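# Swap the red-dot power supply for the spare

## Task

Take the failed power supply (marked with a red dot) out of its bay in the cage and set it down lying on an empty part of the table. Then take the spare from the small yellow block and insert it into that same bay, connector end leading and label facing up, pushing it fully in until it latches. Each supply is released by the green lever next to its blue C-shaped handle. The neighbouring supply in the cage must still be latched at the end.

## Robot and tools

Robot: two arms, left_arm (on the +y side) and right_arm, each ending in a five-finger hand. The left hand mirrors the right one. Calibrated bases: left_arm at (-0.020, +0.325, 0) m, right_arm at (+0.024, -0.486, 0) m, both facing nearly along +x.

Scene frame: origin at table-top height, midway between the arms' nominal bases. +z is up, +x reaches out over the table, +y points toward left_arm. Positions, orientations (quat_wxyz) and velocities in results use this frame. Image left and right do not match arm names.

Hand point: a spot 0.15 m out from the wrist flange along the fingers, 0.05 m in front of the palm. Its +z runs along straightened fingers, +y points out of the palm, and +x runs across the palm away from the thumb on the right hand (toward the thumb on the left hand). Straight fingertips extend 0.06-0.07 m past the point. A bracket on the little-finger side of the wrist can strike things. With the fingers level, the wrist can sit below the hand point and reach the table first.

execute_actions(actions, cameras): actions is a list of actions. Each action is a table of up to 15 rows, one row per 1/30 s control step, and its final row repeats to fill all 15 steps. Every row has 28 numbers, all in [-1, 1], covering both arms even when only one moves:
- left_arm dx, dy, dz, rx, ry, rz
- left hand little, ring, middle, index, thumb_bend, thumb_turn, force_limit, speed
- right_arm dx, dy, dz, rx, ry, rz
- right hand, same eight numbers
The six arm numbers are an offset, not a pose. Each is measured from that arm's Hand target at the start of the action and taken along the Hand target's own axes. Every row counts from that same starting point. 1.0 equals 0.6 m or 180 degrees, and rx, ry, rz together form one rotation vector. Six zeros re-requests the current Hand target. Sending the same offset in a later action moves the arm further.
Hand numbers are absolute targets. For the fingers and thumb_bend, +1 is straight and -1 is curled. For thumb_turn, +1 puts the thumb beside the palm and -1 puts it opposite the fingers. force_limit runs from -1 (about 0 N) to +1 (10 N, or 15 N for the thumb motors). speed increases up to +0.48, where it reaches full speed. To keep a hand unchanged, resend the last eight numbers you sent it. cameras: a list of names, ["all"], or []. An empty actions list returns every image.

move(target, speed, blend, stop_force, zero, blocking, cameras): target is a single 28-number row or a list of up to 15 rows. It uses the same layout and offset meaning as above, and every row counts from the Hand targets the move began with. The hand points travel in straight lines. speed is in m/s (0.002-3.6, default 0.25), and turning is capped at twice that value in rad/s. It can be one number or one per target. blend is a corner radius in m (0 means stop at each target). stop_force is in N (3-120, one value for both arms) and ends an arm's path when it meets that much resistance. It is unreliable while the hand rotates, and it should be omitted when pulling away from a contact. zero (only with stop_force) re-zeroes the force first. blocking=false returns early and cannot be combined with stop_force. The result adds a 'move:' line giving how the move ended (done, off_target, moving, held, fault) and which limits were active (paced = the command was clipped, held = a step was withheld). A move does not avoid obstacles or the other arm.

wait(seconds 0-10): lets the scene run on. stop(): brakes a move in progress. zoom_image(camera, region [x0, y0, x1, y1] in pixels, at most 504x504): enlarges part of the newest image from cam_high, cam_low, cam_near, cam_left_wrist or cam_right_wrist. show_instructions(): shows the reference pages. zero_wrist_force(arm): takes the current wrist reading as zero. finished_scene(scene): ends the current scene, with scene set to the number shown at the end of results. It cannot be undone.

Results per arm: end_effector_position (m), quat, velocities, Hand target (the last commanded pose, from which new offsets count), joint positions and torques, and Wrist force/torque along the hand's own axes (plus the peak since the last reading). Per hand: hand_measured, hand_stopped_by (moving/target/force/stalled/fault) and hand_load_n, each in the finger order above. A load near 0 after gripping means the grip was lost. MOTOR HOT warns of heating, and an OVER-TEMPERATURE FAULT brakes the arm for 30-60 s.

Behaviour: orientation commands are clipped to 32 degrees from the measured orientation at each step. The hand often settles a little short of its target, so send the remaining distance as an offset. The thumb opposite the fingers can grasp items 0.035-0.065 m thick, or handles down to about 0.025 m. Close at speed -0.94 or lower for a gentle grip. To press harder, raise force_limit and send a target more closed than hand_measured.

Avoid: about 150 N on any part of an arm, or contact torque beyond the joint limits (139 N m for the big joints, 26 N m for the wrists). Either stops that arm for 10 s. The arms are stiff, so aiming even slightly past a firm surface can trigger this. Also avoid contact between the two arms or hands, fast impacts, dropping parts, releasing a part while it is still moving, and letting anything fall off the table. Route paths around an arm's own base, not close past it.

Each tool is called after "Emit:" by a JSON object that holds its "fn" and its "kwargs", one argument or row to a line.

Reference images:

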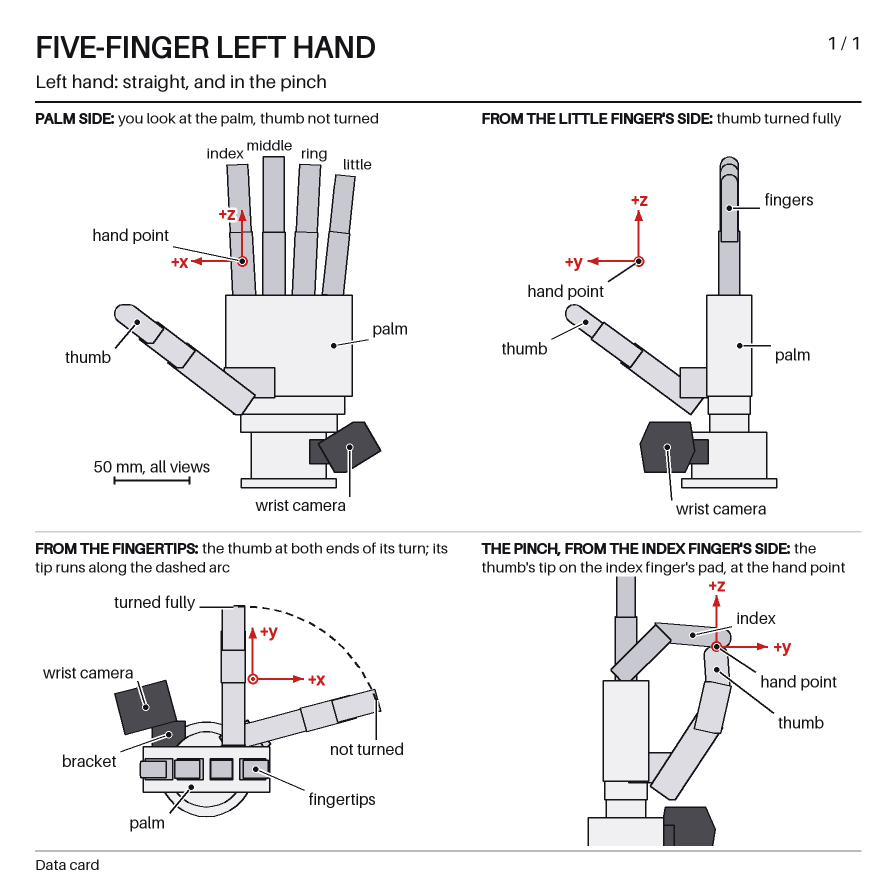

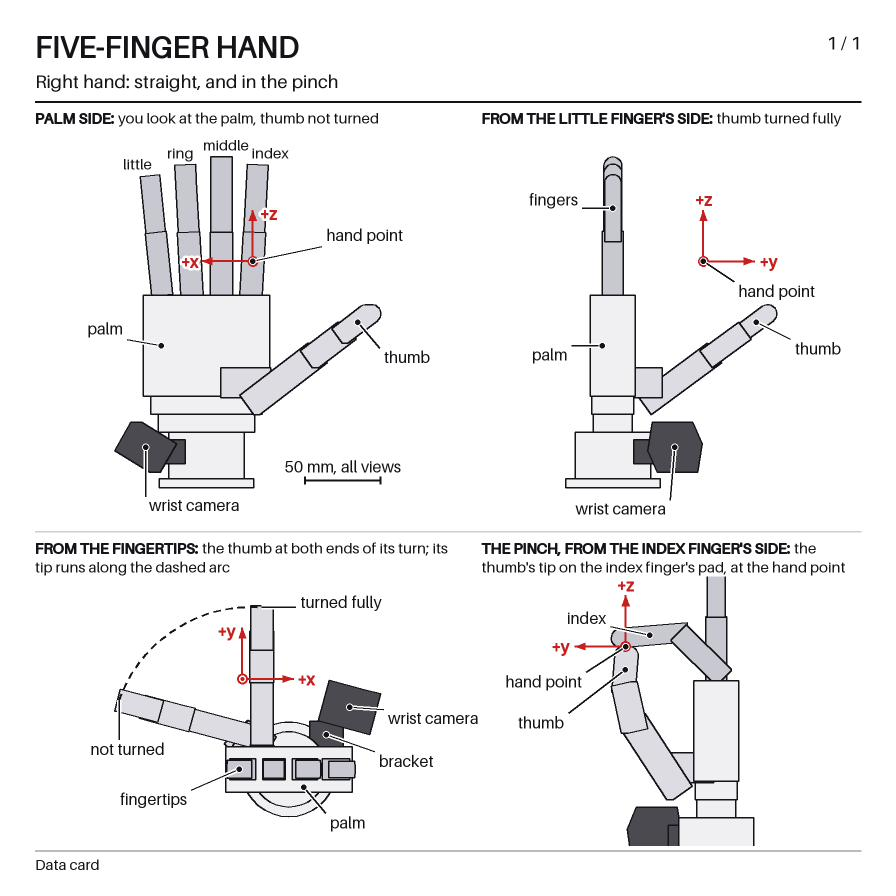

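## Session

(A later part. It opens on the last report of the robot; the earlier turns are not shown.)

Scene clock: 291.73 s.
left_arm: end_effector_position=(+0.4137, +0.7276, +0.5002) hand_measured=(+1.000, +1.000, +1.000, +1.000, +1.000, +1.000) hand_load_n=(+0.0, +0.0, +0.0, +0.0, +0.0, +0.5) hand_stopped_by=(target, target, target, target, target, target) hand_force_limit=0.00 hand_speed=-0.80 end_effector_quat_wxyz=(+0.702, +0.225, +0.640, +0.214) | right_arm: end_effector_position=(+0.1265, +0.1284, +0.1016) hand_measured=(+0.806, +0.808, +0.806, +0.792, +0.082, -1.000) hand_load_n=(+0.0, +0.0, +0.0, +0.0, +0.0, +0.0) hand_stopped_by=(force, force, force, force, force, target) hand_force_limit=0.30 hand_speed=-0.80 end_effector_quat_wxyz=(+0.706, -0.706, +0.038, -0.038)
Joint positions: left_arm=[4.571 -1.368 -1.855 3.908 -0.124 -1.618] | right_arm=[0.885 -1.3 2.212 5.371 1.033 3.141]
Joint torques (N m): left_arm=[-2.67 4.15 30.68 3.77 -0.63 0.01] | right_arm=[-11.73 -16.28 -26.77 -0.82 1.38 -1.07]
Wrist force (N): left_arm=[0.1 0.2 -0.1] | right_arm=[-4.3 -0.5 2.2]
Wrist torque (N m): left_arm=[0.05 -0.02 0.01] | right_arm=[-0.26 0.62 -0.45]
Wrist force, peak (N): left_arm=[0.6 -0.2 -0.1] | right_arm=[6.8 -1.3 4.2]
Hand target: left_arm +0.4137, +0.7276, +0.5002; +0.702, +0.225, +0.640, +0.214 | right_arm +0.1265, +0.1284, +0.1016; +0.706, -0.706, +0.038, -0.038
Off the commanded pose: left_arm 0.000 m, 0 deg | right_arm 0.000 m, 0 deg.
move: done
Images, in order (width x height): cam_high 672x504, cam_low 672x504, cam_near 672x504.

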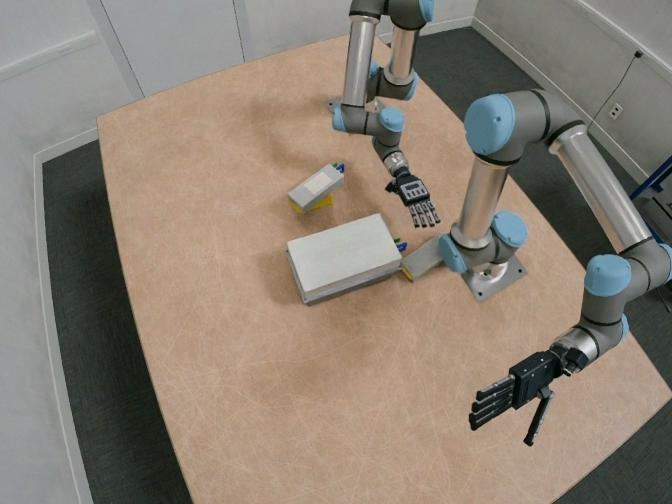

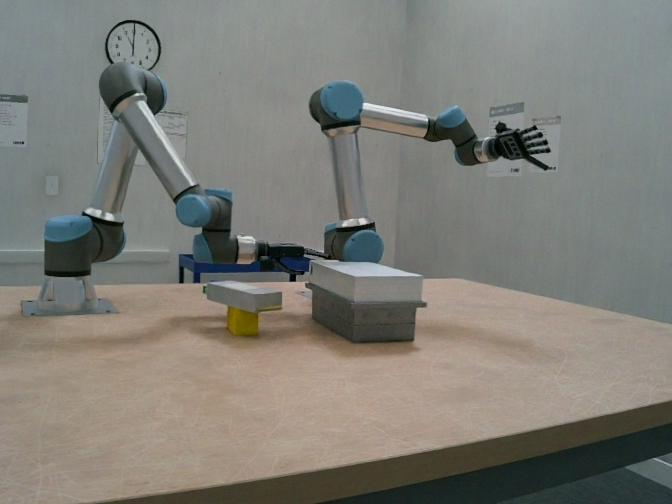

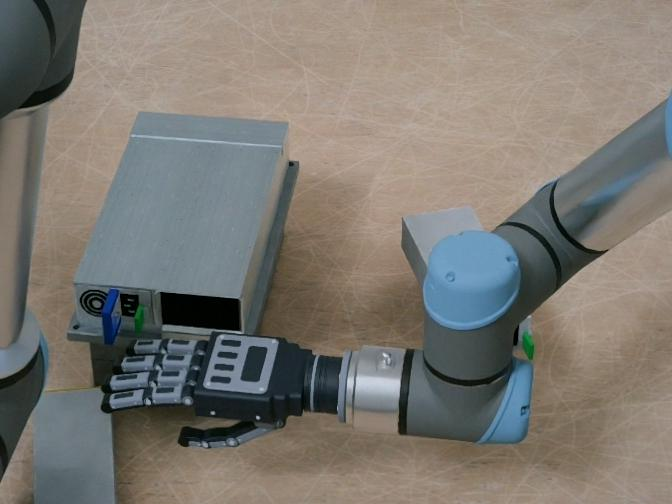

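Emit:
{"fn": "zoom_image", "kwargs": {
  "camera": "cam_high",
  "region": [370, 200, 530, 310]
}}

Emit:
{"fn": "zoom_image", "kwargs": {
  "camera": "cam_near",
  "region": [0, 300, 300, 504]
}}

Scaled by 3.150 from the camera's 672x504 image, which has a finer 960x720 frame.

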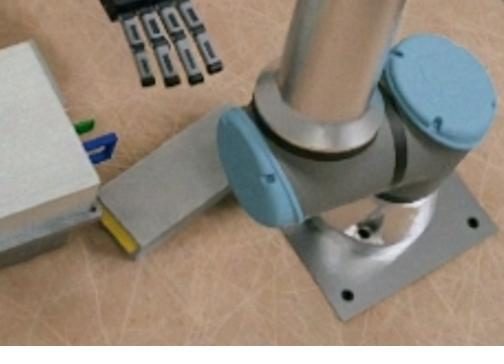

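Scaled by 1.680 from the camera's 672x504 image, which has a finer 960x720 frame.

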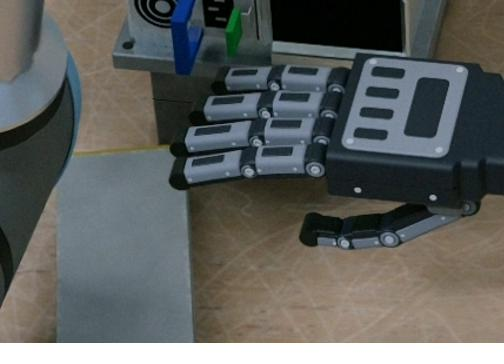

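Emit:
{"fn": "execute_actions", "kwargs": {
  "actions": [],
  "cameras": ["cam_right_wrist","cam_near"]
}}

Emit:
{"fn": "zoom_image", "kwargs": {
  "camera": "cam_right_wrist",
  "region": [160, 0, 560, 400]
}}

Scene clock: 298.30 s.
left_arm: end_effector_position=(+0.4137, +0.7276, +0.5002) hand_measured=(+1.000, +1.000, +1.000, +1.000, +1.000, +1.000) hand_load_n=(+0.5, +0.0, +0.0, +0.5, +0.0, +0.0) hand_stopped_by=(target, target, target, target, target, target) hand_force_limit=0.00 hand_speed=-0.80 end_effector_quat_wxyz=(+0.702, +0.225, +0.640, +0.214) | right_arm: end_effector_position=(+0.1265, +0.1284, +0.1016) hand_measured=(+0.806, +0.808, +0.806, +0.792, +0.082, -1.000) hand_load_n=(+0.0, +0.0, +0.0, +0.0, +0.0, +0.0) hand_stopped_by=(force, force, force, force, force, target) hand_force_limit=0.30 hand_speed=-0.80 end_effector_quat_wxyz=(+0.706, -0.706, +0.038, -0.038)
Joint positions: left_arm=[4.571 -1.368 -1.855 3.908 -0.124 -1.618] | right_arm=[0.885 -1.3 2.212 5.371 1.033 3.141]
Joint velocities: within noise
Joint torques (N m): left_arm=[-2.18 5.01 30.64 3.71 -0.73 0.14] | right_arm=[-11.66 -17 -26.63 -0.91 1.3 -1.46]
Wrist force (N): left_arm=[0.1 0.1 0.0] | right_arm=[-4.4 -0.5 2.1]
Wrist torque (N m): left_arm=[0.01 0.00 0.01] | right_arm=[-0.26 0.65 -0.46]
Wrist force, peak (N): left_arm=[0.4 0.4 -0.3] | right_arm=[-4.8 -0.7 2.2]
Hand target: left_arm +0.4137, +0.7276, +0.5002; +0.702, +0.225, +0.640, +0.214 | right_arm +0.1265, +0.1284, +0.1016; +0.706, -0.706, +0.038, -0.038
Off the commanded pose: left_arm 0.000 m, 0 deg | right_arm 0.000 m, 0 deg.
camera_calibration:
cam_right_wrist: T_world_to_cam=[[0.299154, -0.0289333, -0.953766, 0.067082], [-0.860608, -0.439904, -0.25659, 0.19092], [-0.412141, 0.897579, -0.156499, 0.0692316], [0, 0, 0, 1]] pos_world=[0.172772, 0.0237864, 0.123803]
Images, in order (width x height): cam_near 672x504, cam_right_wrist 672x504.

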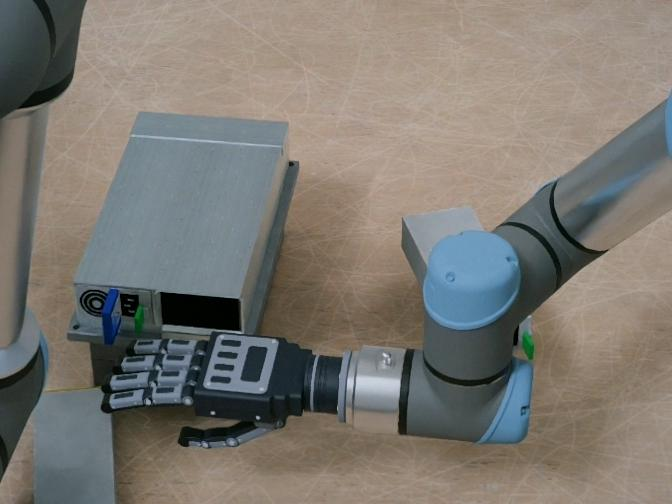

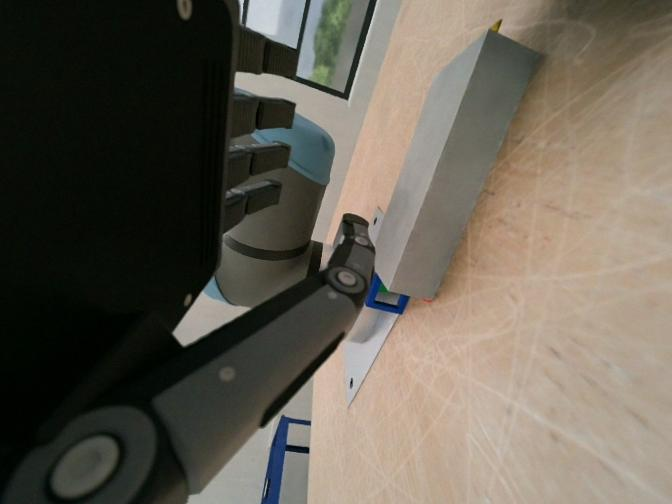

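Scaled by 1.260 from the camera's 672x504 image, which has a finer 960x720 frame.

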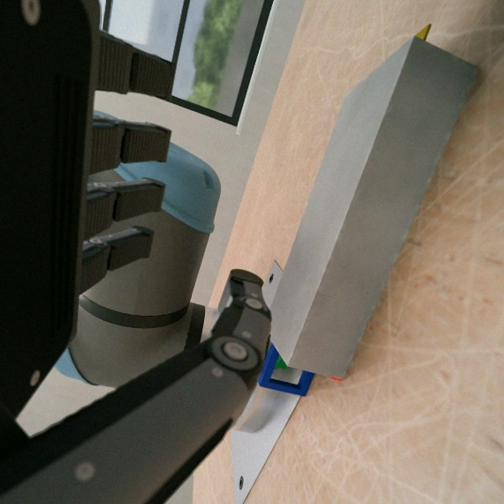

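Emit:
{"fn": "move", "kwargs": {
  "target": [
    [0,0,0,0,0,0,1,1,1,1,1,1,0,-0.8, 0,-0.2,0,0,0,0,1,1,1,1,0.6,-1,0.3,0.0],
    [0,0,0,0,0,0,1,1,1,1,1,1,0,-0.8, 0.606,-0.2473,-0.342,-0.4377,0.2875,0.2875,1,1,1,1,0.6,-1,0.3,0.0]
  ],
  "speed": 0.3,
  "cameras": ["cam_right_wrist","cam_high","cam_low","cam_near"]
}}

Scene clock: 305.53 s.
left_arm: end_effector_position=(+0.4137, +0.7276, +0.5002) hand_measured=(+1.000, +1.000, +1.000, +1.000, +1.000, +1.000) hand_load_n=(+0.0, +0.0, +0.0, +0.0, +0.0, +0.0) hand_stopped_by=(target, target, target, target, target, target) hand_force_limit=0.00 hand_speed=-0.80 end_effector_quat_wxyz=(+0.702, +0.225, +0.640, +0.214) | right_arm: end_effector_position=(+0.4657, -0.1147, +0.2496) hand_measured=(+1.000, +1.000, +1.000, +1.000, +0.600, -1.000) hand_load_n=(+0.0, +0.0, +0.0, -0.5, +0.0, +0.0) hand_stopped_by=(target, target, target, target, target, target) hand_force_limit=0.30 hand_speed=0.00 end_effector_quat_wxyz=(-0.559, +0.621, -0.516, +0.189)
Joint positions: left_arm=[4.571 -1.368 -1.855 3.908 -0.124 -1.618] | right_arm=[0.219 -1.616 1.937 6.282 1.293 3.418]
Joint torques (N m): left_arm=[-1.61 4.91 30.22 3.8 -0.67 0.18] | right_arm=[-9.79 -23.06 -30.56 -1.5 -1.07 0.91]
Wrist force (N): left_arm=[0.0 0.2 -0.2] | right_arm=[-3.9 -0.4 2.3]
Wrist torque (N m): left_arm=[0.03 -0.01 0.01] | right_arm=[-0.15 0.59 -0.40]
Wrist force, peak (N): left_arm=[0.5 0.1 -0.5] | right_arm=[-5.1 0.0 2.5]
Hand target: left_arm +0.4137, +0.7276, +0.5002; +0.702, +0.225, +0.640, +0.214 | right_arm +0.4658, -0.1148, +0.2503; -0.328, +0.738, -0.579, +0.110
Off the commanded pose: left_arm 0.000 m, 0 deg | right_arm 0.001 m, 73 deg; orientation clipped.
joint sent to its limit (right arm) — joint 4 (wrist 1), upper limit. The joint targets are off in orientation, not in position.
move: off_target (right_arm); limits=paced
camera_calibration:
cam_right_wrist: T_world_to_cam=[[-0.287683, -0.1026, -0.952214, 0.364243], [-0.859964, 0.465292, 0.209678, 0.401015], [0.421545, 0.879191, -0.222089, 0.0763335], [0, 0, 0, 1]] pos_world=[0.417467, -0.216329, 0.279706]
Images, in order (width x height): cam_high 672x504, cam_low 672x504, cam_near 672x504, cam_right_wrist 672x504.

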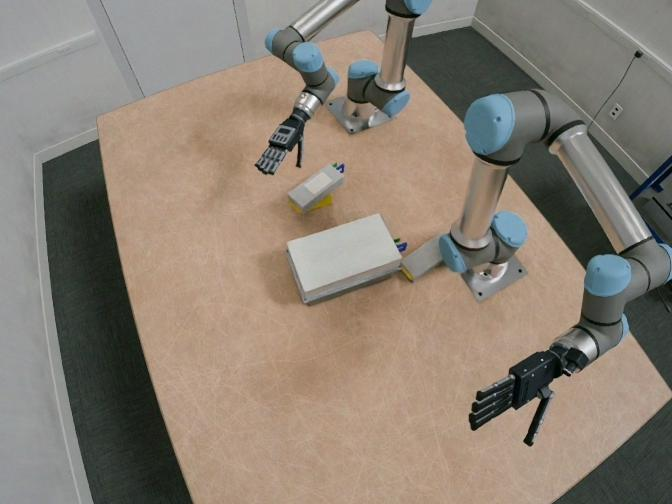

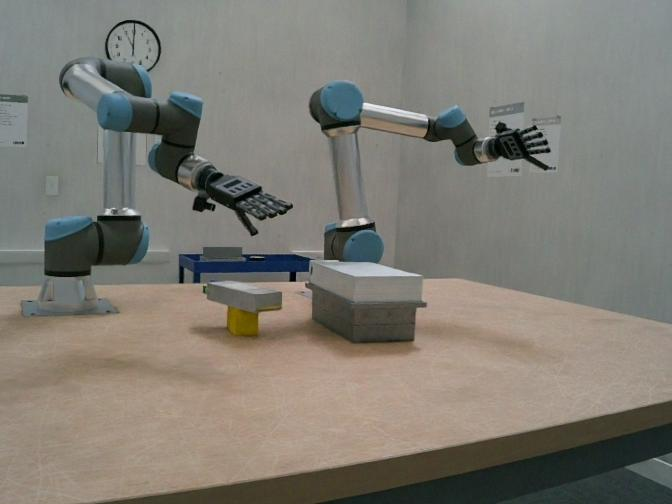

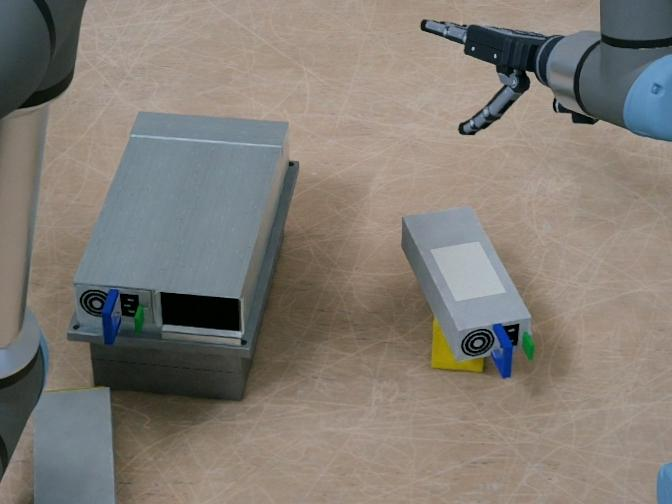

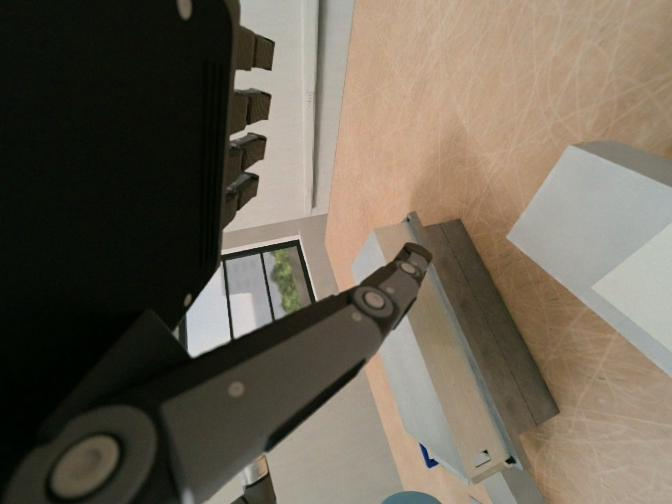

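Emit:
{"fn": "move", "kwargs": {
  "target": [0,0,0,0,0,0,1,1,1,1,1,1,0,-0.8, 0,0,0,0.1700,-0.4261,-0.2662,1,1,1,1,-1,-1,0.3,0.0],
  "speed": 0.4
}}

Scene clock: 310.20 s.
left_arm: end_effector_position=(+0.4137, +0.7276, +0.5002) hand_measured=(+1.000, +1.000, +1.000, +1.000, +1.000, +1.000) hand_load_n=(+0.0, +0.0, +0.0, +0.0, +0.0, +0.0) hand_stopped_by=(target, target, target, target, target, target) hand_force_limit=0.00 hand_speed=-0.80 end_effector_quat_wxyz=(+0.702, +0.225, +0.640, +0.214) | right_arm: end_effector_position=(+0.4657, -0.1148, +0.2503) hand_measured=(+1.000, +1.000, +1.000, +1.000, -0.950, -1.000) hand_load_n=(+0.0, +0.0, +0.0, +0.0, +14.5, +1.5) hand_stopped_by=(target, target, target, target, force, target) hand_force_limit=0.30 hand_speed=0.00 end_effector_quat_wxyz=(+0.699, -0.699, -0.106, +0.106)
Joint positions: left_arm=[4.571 -1.368 -1.855 3.908 -0.124 -1.618] | right_arm=[-0.024 -1.134 1.491 5.924 -0.285 3.143]
Joint torques (N m): left_arm=[-2.25 4.96 29.85 3.75 -0.53 0.03] | right_arm=[-10.1 -40.3 -16.85 -1.23 -1 1.4]
Wrist force (N): left_arm=[0.1 0.1 -0.3] | right_arm=[-4.4 -1.1 2.4]
Wrist torque (N m): left_arm=[0.02 -0.03 0.02] | right_arm=[-0.32 0.63 -0.35]
Wrist force, peak (N): left_arm=[0.4 0.1 -0.5] | right_arm=[-4.5 -0.8 2.5]
Hand target: left_arm +0.4137, +0.7276, +0.5002; +0.702, +0.225, +0.640, +0.214 | right_arm +0.4658, -0.1148, +0.2503; +0.699, -0.699, -0.106, +0.106
Off the commanded pose: left_arm 0.000 m, 0 deg | right_arm 0.000 m, 0 deg.
move: done

Emit:
{"fn": "move", "kwargs": {
  "target": [
    [0,0,0,0,0,0,1,1,1,1,1,1,0,-0.8, 0.0877,0.2167,-0.0502,0,0,0,1,1,1,1,-1,-1,0.3,0.0]
  ],
  "speed": 0.2,
  "cameras": ["cam_right_wrist","cam_high","cam_low","cam_near"]
}}

Emit:
{"fn": "zoom_image", "kwargs": {
  "camera": "cam_low",
  "region": [170, 210, 370, 360]
}}

Emit:
{"fn": "zoom_image", "kwargs": {
  "camera": "cam_high",
  "region": [240, 110, 380, 220]
}}

Scene clock: 311.83 s.
left_arm: end_effector_position=(+0.4137, +0.7276, +0.5002) hand_measured=(+1.000, +1.000, +1.000, +1.000, +1.000, +1.000) hand_load_n=(+0.0, +0.0, +0.0, +0.0, +0.0, +0.0) hand_stopped_by=(target, target, target, target, target, target) hand_force_limit=0.00 hand_speed=-0.80 end_effector_quat_wxyz=(+0.702, +0.225, +0.640, +0.214) | right_arm: end_effector_position=(+0.5250, -0.1282, +0.1205) hand_measured=(+1.000, +1.000, +1.000, +1.000, -0.950, -1.000) hand_load_n=(+0.0, +0.0, +0.0, +0.0, +15.0, +2.0) hand_stopped_by=(target, target, target, target, force, target) hand_force_limit=0.30 hand_speed=0.00 end_effector_quat_wxyz=(+0.699, -0.699, -0.106, +0.106)
Joint positions: left_arm=[4.571 -1.368 -1.855 3.908 -0.124 -1.618] | right_arm=[-0.048 -0.878 1.44 5.719 -0.308 3.143]
Joint torques (N m): left_arm=[-2.22 5.07 30.46 3.78 -0.58 0.05] | right_arm=[9.83 -34.25 -4.04 -0.17 1.75 -0.18]
Wrist force (N): left_arm=[0.1 0.1 0.1] | right_arm=[-4.4 -0.9 2.4]
Wrist torque (N m): left_arm=[0.01 -0.03 0.02] | right_arm=[-0.29 0.64 -0.49]
Wrist force, peak (N): left_arm=[0.0 0.5 -0.4] | right_arm=[-4.8 -2.5 2.6]
Hand target: left_arm +0.4137, +0.7276, +0.5002; +0.702, +0.225, +0.640, +0.214 | right_arm +0.5250, -0.1281, +0.1203; +0.699, -0.699, -0.106, +0.106
Off the commanded pose: left_arm 0.000 m, 0 deg | right_arm 0.000 m, 0 deg.
move: done
camera_calibration:
cam_right_wrist: T_world_to_cam=[[0.285713, 0.0919926, -0.95389, -0.0189382], [-0.6153, -0.745501, -0.256193, 0.257833], [-0.734694, 0.660125, -0.156396, 0.605595], [0, 0, 0, 1]] pos_world=[0.608983, -0.205812, 0.142703]
Images, in order (width x height): cam_high 672x504, cam_low 672x504, cam_near 672x504, cam_right_wrist 672x504.

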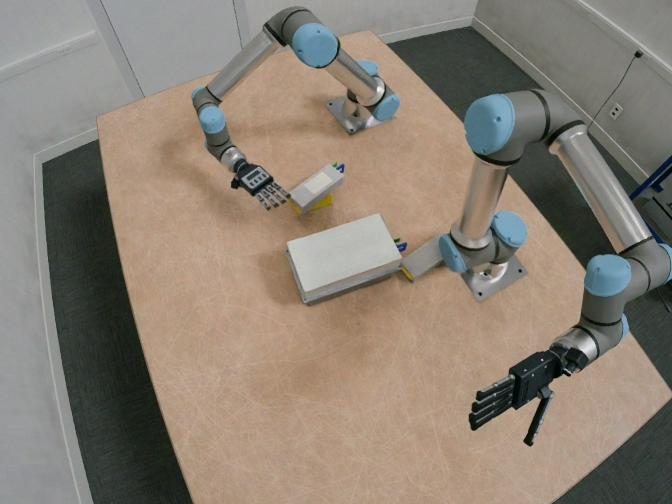

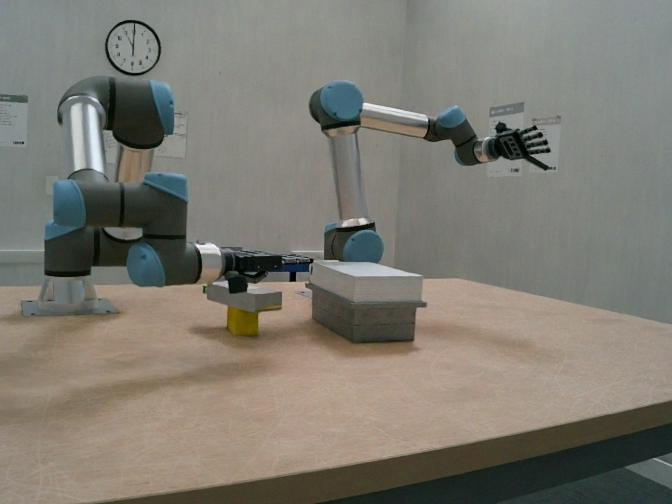

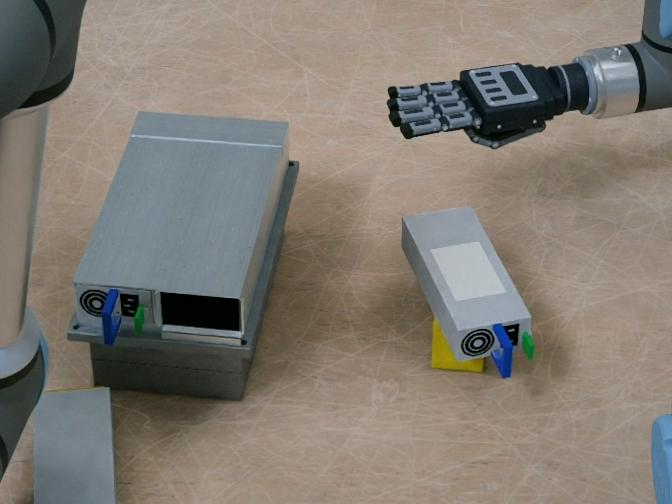

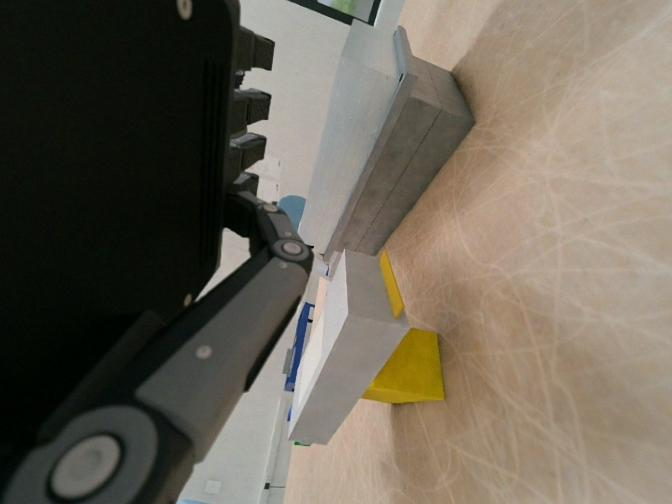

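Scaled by 2.520 from the camera's 672x504 image, which has a finer 960x720 frame.

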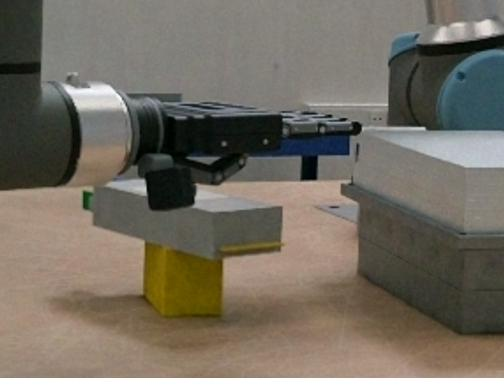

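Scaled by 3.600 from the camera's 672x504 image, which has a finer 960x720 frame.

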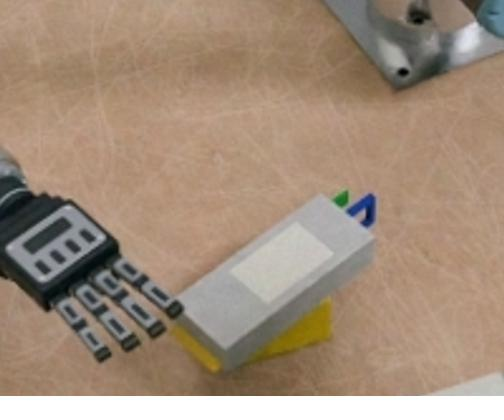

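Emit:
{"fn": "move", "kwargs": {
  "target": [
    [0,0,0,0,0,0,1,1,1,1,1,1,0,-0.8, 0,0.16,0,0,0,0,1,1,1,1,-1,-1,0.3,0.0]
  ],
  "speed": 0.1,
  "stop_force": 8,
  "cameras": ["cam_right_wrist","cam_high","cam_low","cam_near"]
}}

Emit:
{"fn": "zoom_image", "kwargs": {
  "camera": "cam_low",
  "region": [170, 230, 330, 350]
}}

Emit:
{"fn": "zoom_image", "kwargs": {
  "camera": "cam_high",
  "region": [240, 140, 360, 230]
}}

Scene clock: 315.20 s.
left_arm: end_effector_position=(+0.4137, +0.7276, +0.5002) hand_measured=(+1.000, +1.000, +1.000, +1.000, +1.000, +1.000) hand_load_n=(-0.5, +0.0, +0.0, +0.0, +0.0, +0.0) hand_stopped_by=(target, target, target, target, target, target) hand_force_limit=0.00 hand_speed=-0.80 end_effector_quat_wxyz=(+0.702, +0.225, +0.640, +0.214) | right_arm: end_effector_position=(+0.5250, -0.1281, +0.0243) hand_measured=(+1.000, +1.000, +1.000, +1.000, -0.950, -1.000) hand_load_n=(+0.0, +0.0, +0.0, +0.0, +15.0, +1.5) hand_stopped_by=(target, target, target, target, force, target) hand_force_limit=0.30 hand_speed=0.00 end_effector_quat_wxyz=(+0.699, -0.699, -0.106, +0.106)
Joint positions: left_arm=[4.571 -1.368 -1.855 3.908 -0.124 -1.618] | right_arm=[-0.048 -0.74 1.48 5.541 -0.308 3.143]
Joint torques (N m): left_arm=[-2.54 4.61 30.54 3.79 -0.5 0.08] | right_arm=[-3.91 -36.08 -26.35 -0.33 1.39 -1.58]
Wrist force (N): left_arm=[0.0 0.1 -0.3] | right_arm=[-4.6 -0.9 2.2]
Wrist torque (N m): left_arm=[0.03 -0.02 0.01] | right_arm=[-0.28 0.68 -0.52]
Wrist force, peak (N): left_arm=[0.4 0.5 0.0] | right_arm=[-4.4 -2.0 2.5]
Hand target: left_arm +0.4137, +0.7276, +0.5002; +0.702, +0.225, +0.640, +0.214 | right_arm +0.5250, -0.1281, +0.0243; +0.699, -0.699, -0.106, +0.106
Off the commanded pose: left_arm 0.000 m, 0 deg | right_arm 0.000 m, 0 deg.
move: done
camera_calibration:
cam_right_wrist: T_world_to_cam=[[0.285685, 0.0920175, -0.953896, -0.110585], [-0.6152, -0.745591, -0.256171, 0.233133], [-0.734788, 0.66002, -0.156395, 0.590602], [0, 0, 0, 1]] pos_world=[0.608983, -0.205812, 0.046603]
Images, in order (width x height): cam_high 672x504, cam_low 672x504, cam_near 672x504, cam_right_wrist 672x504.

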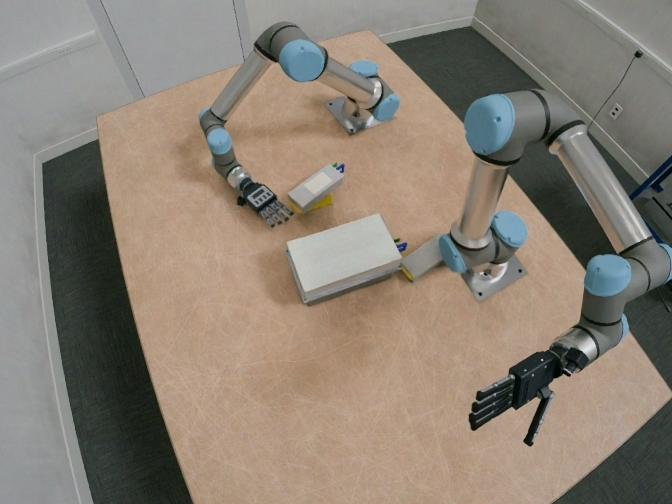

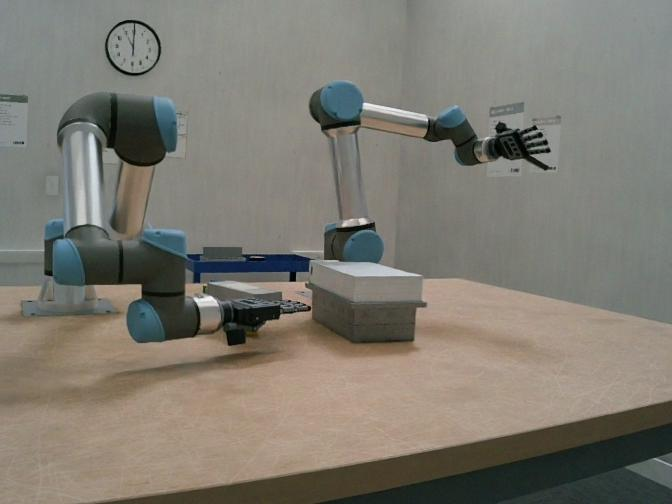

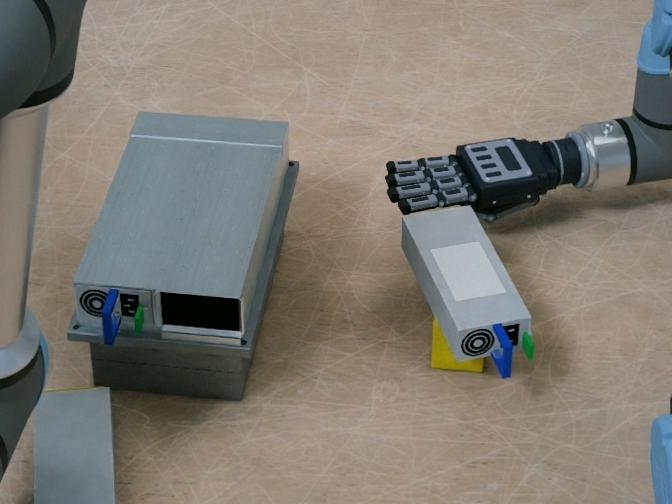

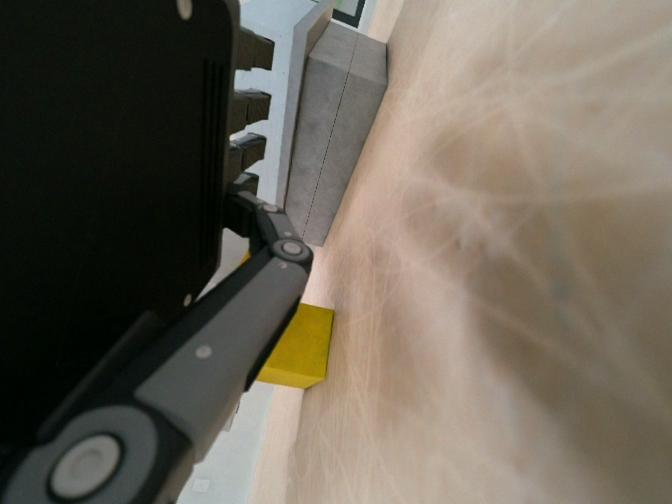

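Scaled by 3.150 from the camera's 672x504 image, which has a finer 960x720 frame.

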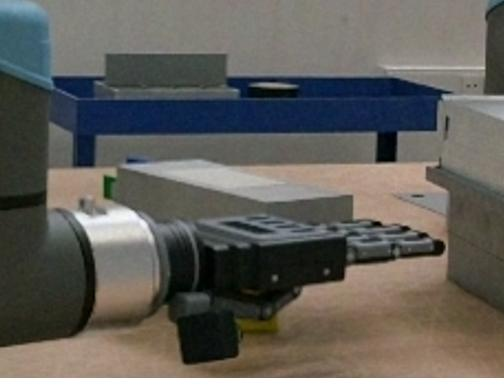

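Scaled by 4.200 from the camera's 672x504 image, which has a finer 960x720 frame.

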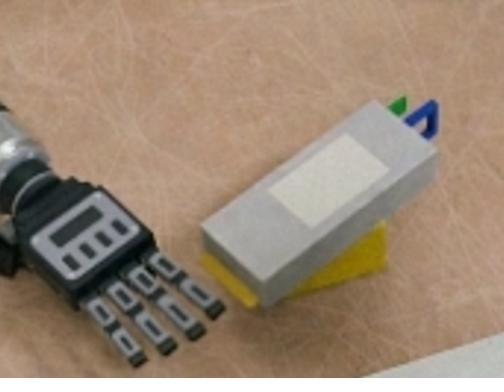

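Emit:
{"fn": "move", "kwargs": {
  "target": [
    [0,0,0,0,0,0,1,1,1,1,1,1,0,-0.8, -0.04,0,0.005,0,0,0,1,1,1,1,-1,-1,0.3,0.0]
  ],
  "speed": 0.05,
  "stop_force": 20,
  "cameras": ["cam_high","cam_near"]
}}

Emit:
{"fn": "zoom_image", "kwargs": {
  "camera": "cam_high",
  "region": [240, 140, 360, 230]
}}

Emit:
{"fn": "zoom_image", "kwargs": {
  "camera": "cam_near",
  "region": [370, 120, 570, 400]
}}

Scene clock: 317.50 s.
left_arm: end_effector_position=(+0.4137, +0.7276, +0.5002) hand_measured=(+1.000, +1.000, +1.000, +1.000, +1.000, +1.000) hand_load_n=(+0.0, +0.0, +0.0, +0.0, +0.0, +0.0) hand_stopped_by=(target, target, target, target, target, target) hand_force_limit=0.00 hand_speed=-0.80 end_effector_quat_wxyz=(+0.702, +0.225, +0.640, +0.214) | right_arm: end_effector_position=(+0.5012, -0.1324, +0.0243) hand_measured=(+1.000, +1.000, +1.000, +1.000, -0.950, -1.000) hand_load_n=(+0.0, +0.0, +0.0, +0.0, +14.5, +1.5) hand_stopped_by=(target, target, target, target, force, target) hand_force_limit=0.30 hand_speed=0.00 end_effector_quat_wxyz=(+0.699, -0.699, -0.106, +0.106)
Joint positions: left_arm=[4.571 -1.368 -1.855 3.908 -0.124 -1.618] | right_arm=[-0.056 -0.782 1.568 5.495 -0.316 3.143]
Joint torques (N m): left_arm=[-2.55 5.59 30.57 3.73 -0.55 0.22] | right_arm=[11.38 -33.48 -27.35 1.6 1.87 -1.79]
Wrist force (N): left_arm=[0.1 0.0 -0.1] | right_arm=[-4.2 -1.0 2.4]
Wrist torque (N m): left_arm=[0.01 -0.01 0.01] | right_arm=[-0.31 0.59 -0.51]
Wrist force, peak (N): left_arm=[0.5 0.2 -0.2] | right_arm=[-4.8 -0.8 2.5]
Hand target: left_arm +0.4137, +0.7276, +0.5002; +0.702, +0.225, +0.640, +0.214 | right_arm +0.5012, -0.1324, +0.0243; +0.699, -0.699, -0.106, +0.106
Off the commanded pose: left_arm 0.000 m, 0 deg | right_arm 0.000 m, 0 deg.
move: done
Images, in order (width x height): cam_high 672x504, cam_near 672x504.

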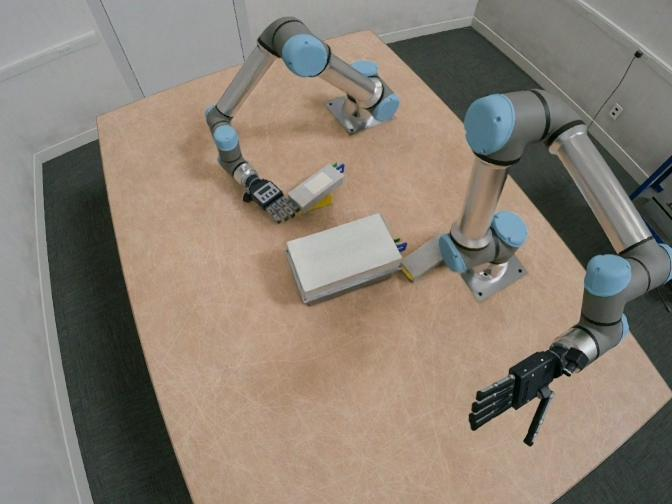

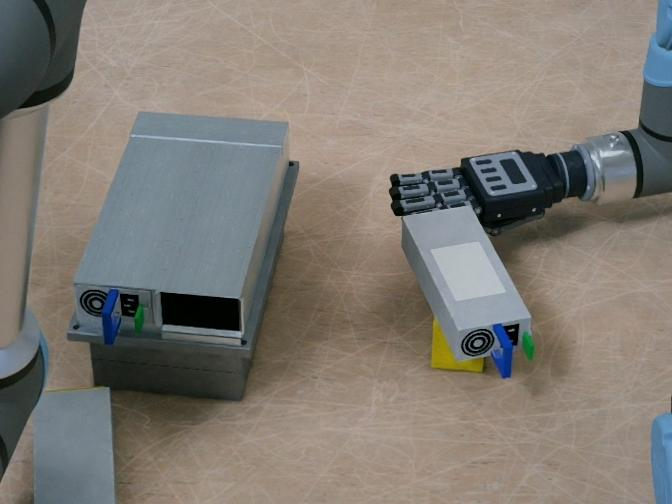

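Scaled by 4.200 from the camera's 672x504 image, which has a finer 960x720 frame.

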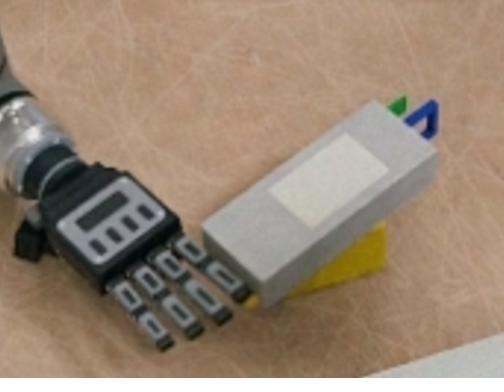

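Scaled by 1.800 from the camera's 672x504 image, which has a finer 960x720 frame.

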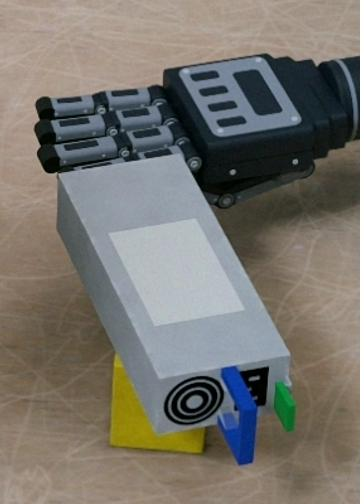

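Emit:
{"fn": "move", "kwargs": {
  "target": [
    [0,0,0,0,0,0,1,1,1,1,1,1,0,-0.8, -0.045,0,0,0,0,0,1,1,1,1,-1,-1,0.3,0.0]
  ],
  "speed": 0.04,
  "stop_force": 25,
  "cameras": ["cam_high","cam_near","cam_low"]
}}

Emit:
{"fn": "zoom_image", "kwargs": {
  "camera": "cam_high",
  "region": [240, 140, 360, 230]
}}

Emit:
{"fn": "zoom_image", "kwargs": {
  "camera": "cam_near",
  "region": [370, 120, 570, 400]
}}

Scene clock: 327.87 s.
left_arm: end_effector_position=(+0.4137, +0.7276, +0.5002) hand_measured=(+1.000, +1.000, +1.000, +1.000, +1.000, +1.000) hand_load_n=(+0.0, +0.0, +0.0, +0.0, +0.0, +0.0) hand_stopped_by=(target, target, target, target, target, target) hand_force_limit=0.00 hand_speed=-0.80 end_effector_quat_wxyz=(+0.702, +0.225, +0.640, +0.214) | right_arm: end_effector_position=(+0.4754, -0.1403, +0.0243) hand_measured=(+1.000, +1.000, +1.000, +1.000, -0.950, -1.000) hand_load_n=(+0.0, +0.0, +0.0, +0.0, +15.0, +1.5) hand_stopped_by=(target, target, target, target, force, target) hand_force_limit=0.30 hand_speed=0.00 end_effector_quat_wxyz=(+0.699, -0.699, -0.106, +0.106)
Joint positions: left_arm=[4.571 -1.368 -1.855 3.908 -0.124 -1.618] | right_arm=[-0.071 -0.827 1.662 5.446 -0.331 3.143]
Joint torques (N m): left_arm=[-2.16 5.16 30.09 3.7 -0.46 0.09] | right_arm=[10.97 -31.38 -27.09 1.75 1.76 -1.42]
Wrist force (N): left_arm=[0.0 0.2 -0.3] | right_arm=[-4.8 -0.9 2.6]
Wrist torque (N m): left_arm=[0.04 -0.01 0.01] | right_arm=[-0.32 0.69 -0.51]
Wrist force, peak (N): left_arm=[-0.1 0.1 -0.6] | right_arm=[-4.8 -0.9 2.6]
Hand target: left_arm +0.4137, +0.7276, +0.5002; +0.702, +0.225, +0.640, +0.214 | right_arm +0.4754, -0.1403, +0.0243; +0.699, -0.699, -0.106, +0.106
Off the commanded pose: left_arm 0.000 m, 0 deg | right_arm 0.000 m, 0 deg.
move: done
Images, in order (width x height): cam_high 672x504, cam_low 672x504, cam_near 672x504.

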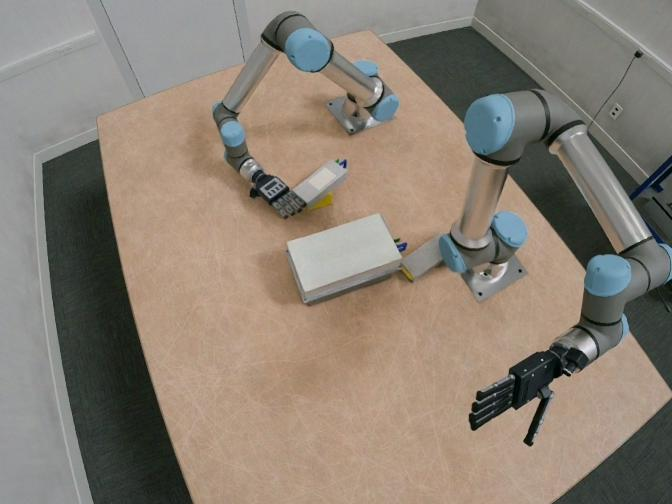

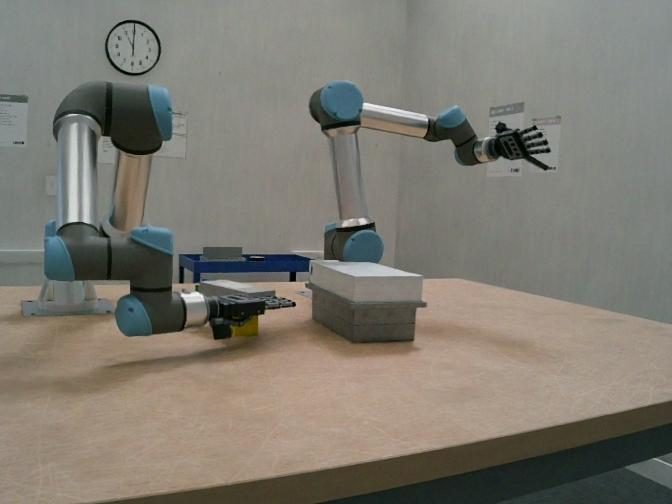

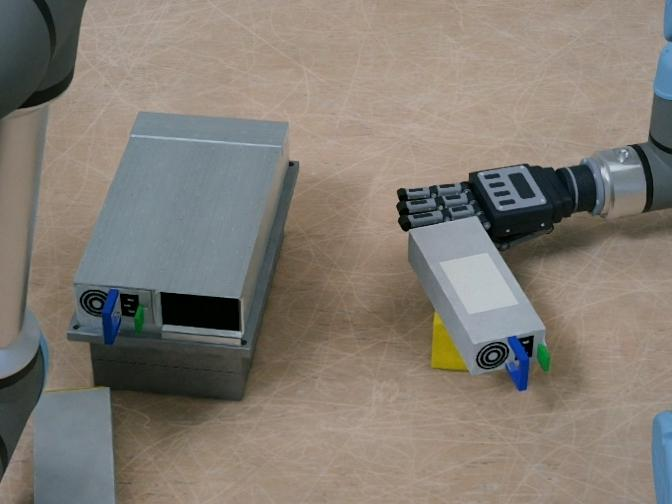

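Scaled by 4.200 from the camera's 672x504 image, which has a finer 960x720 frame.

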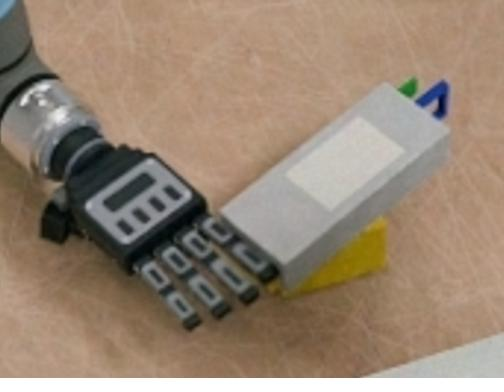

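Scaled by 1.800 from the camera's 672x504 image, which has a finer 960x720 frame.

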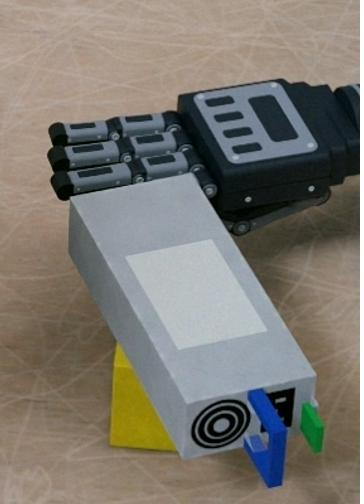

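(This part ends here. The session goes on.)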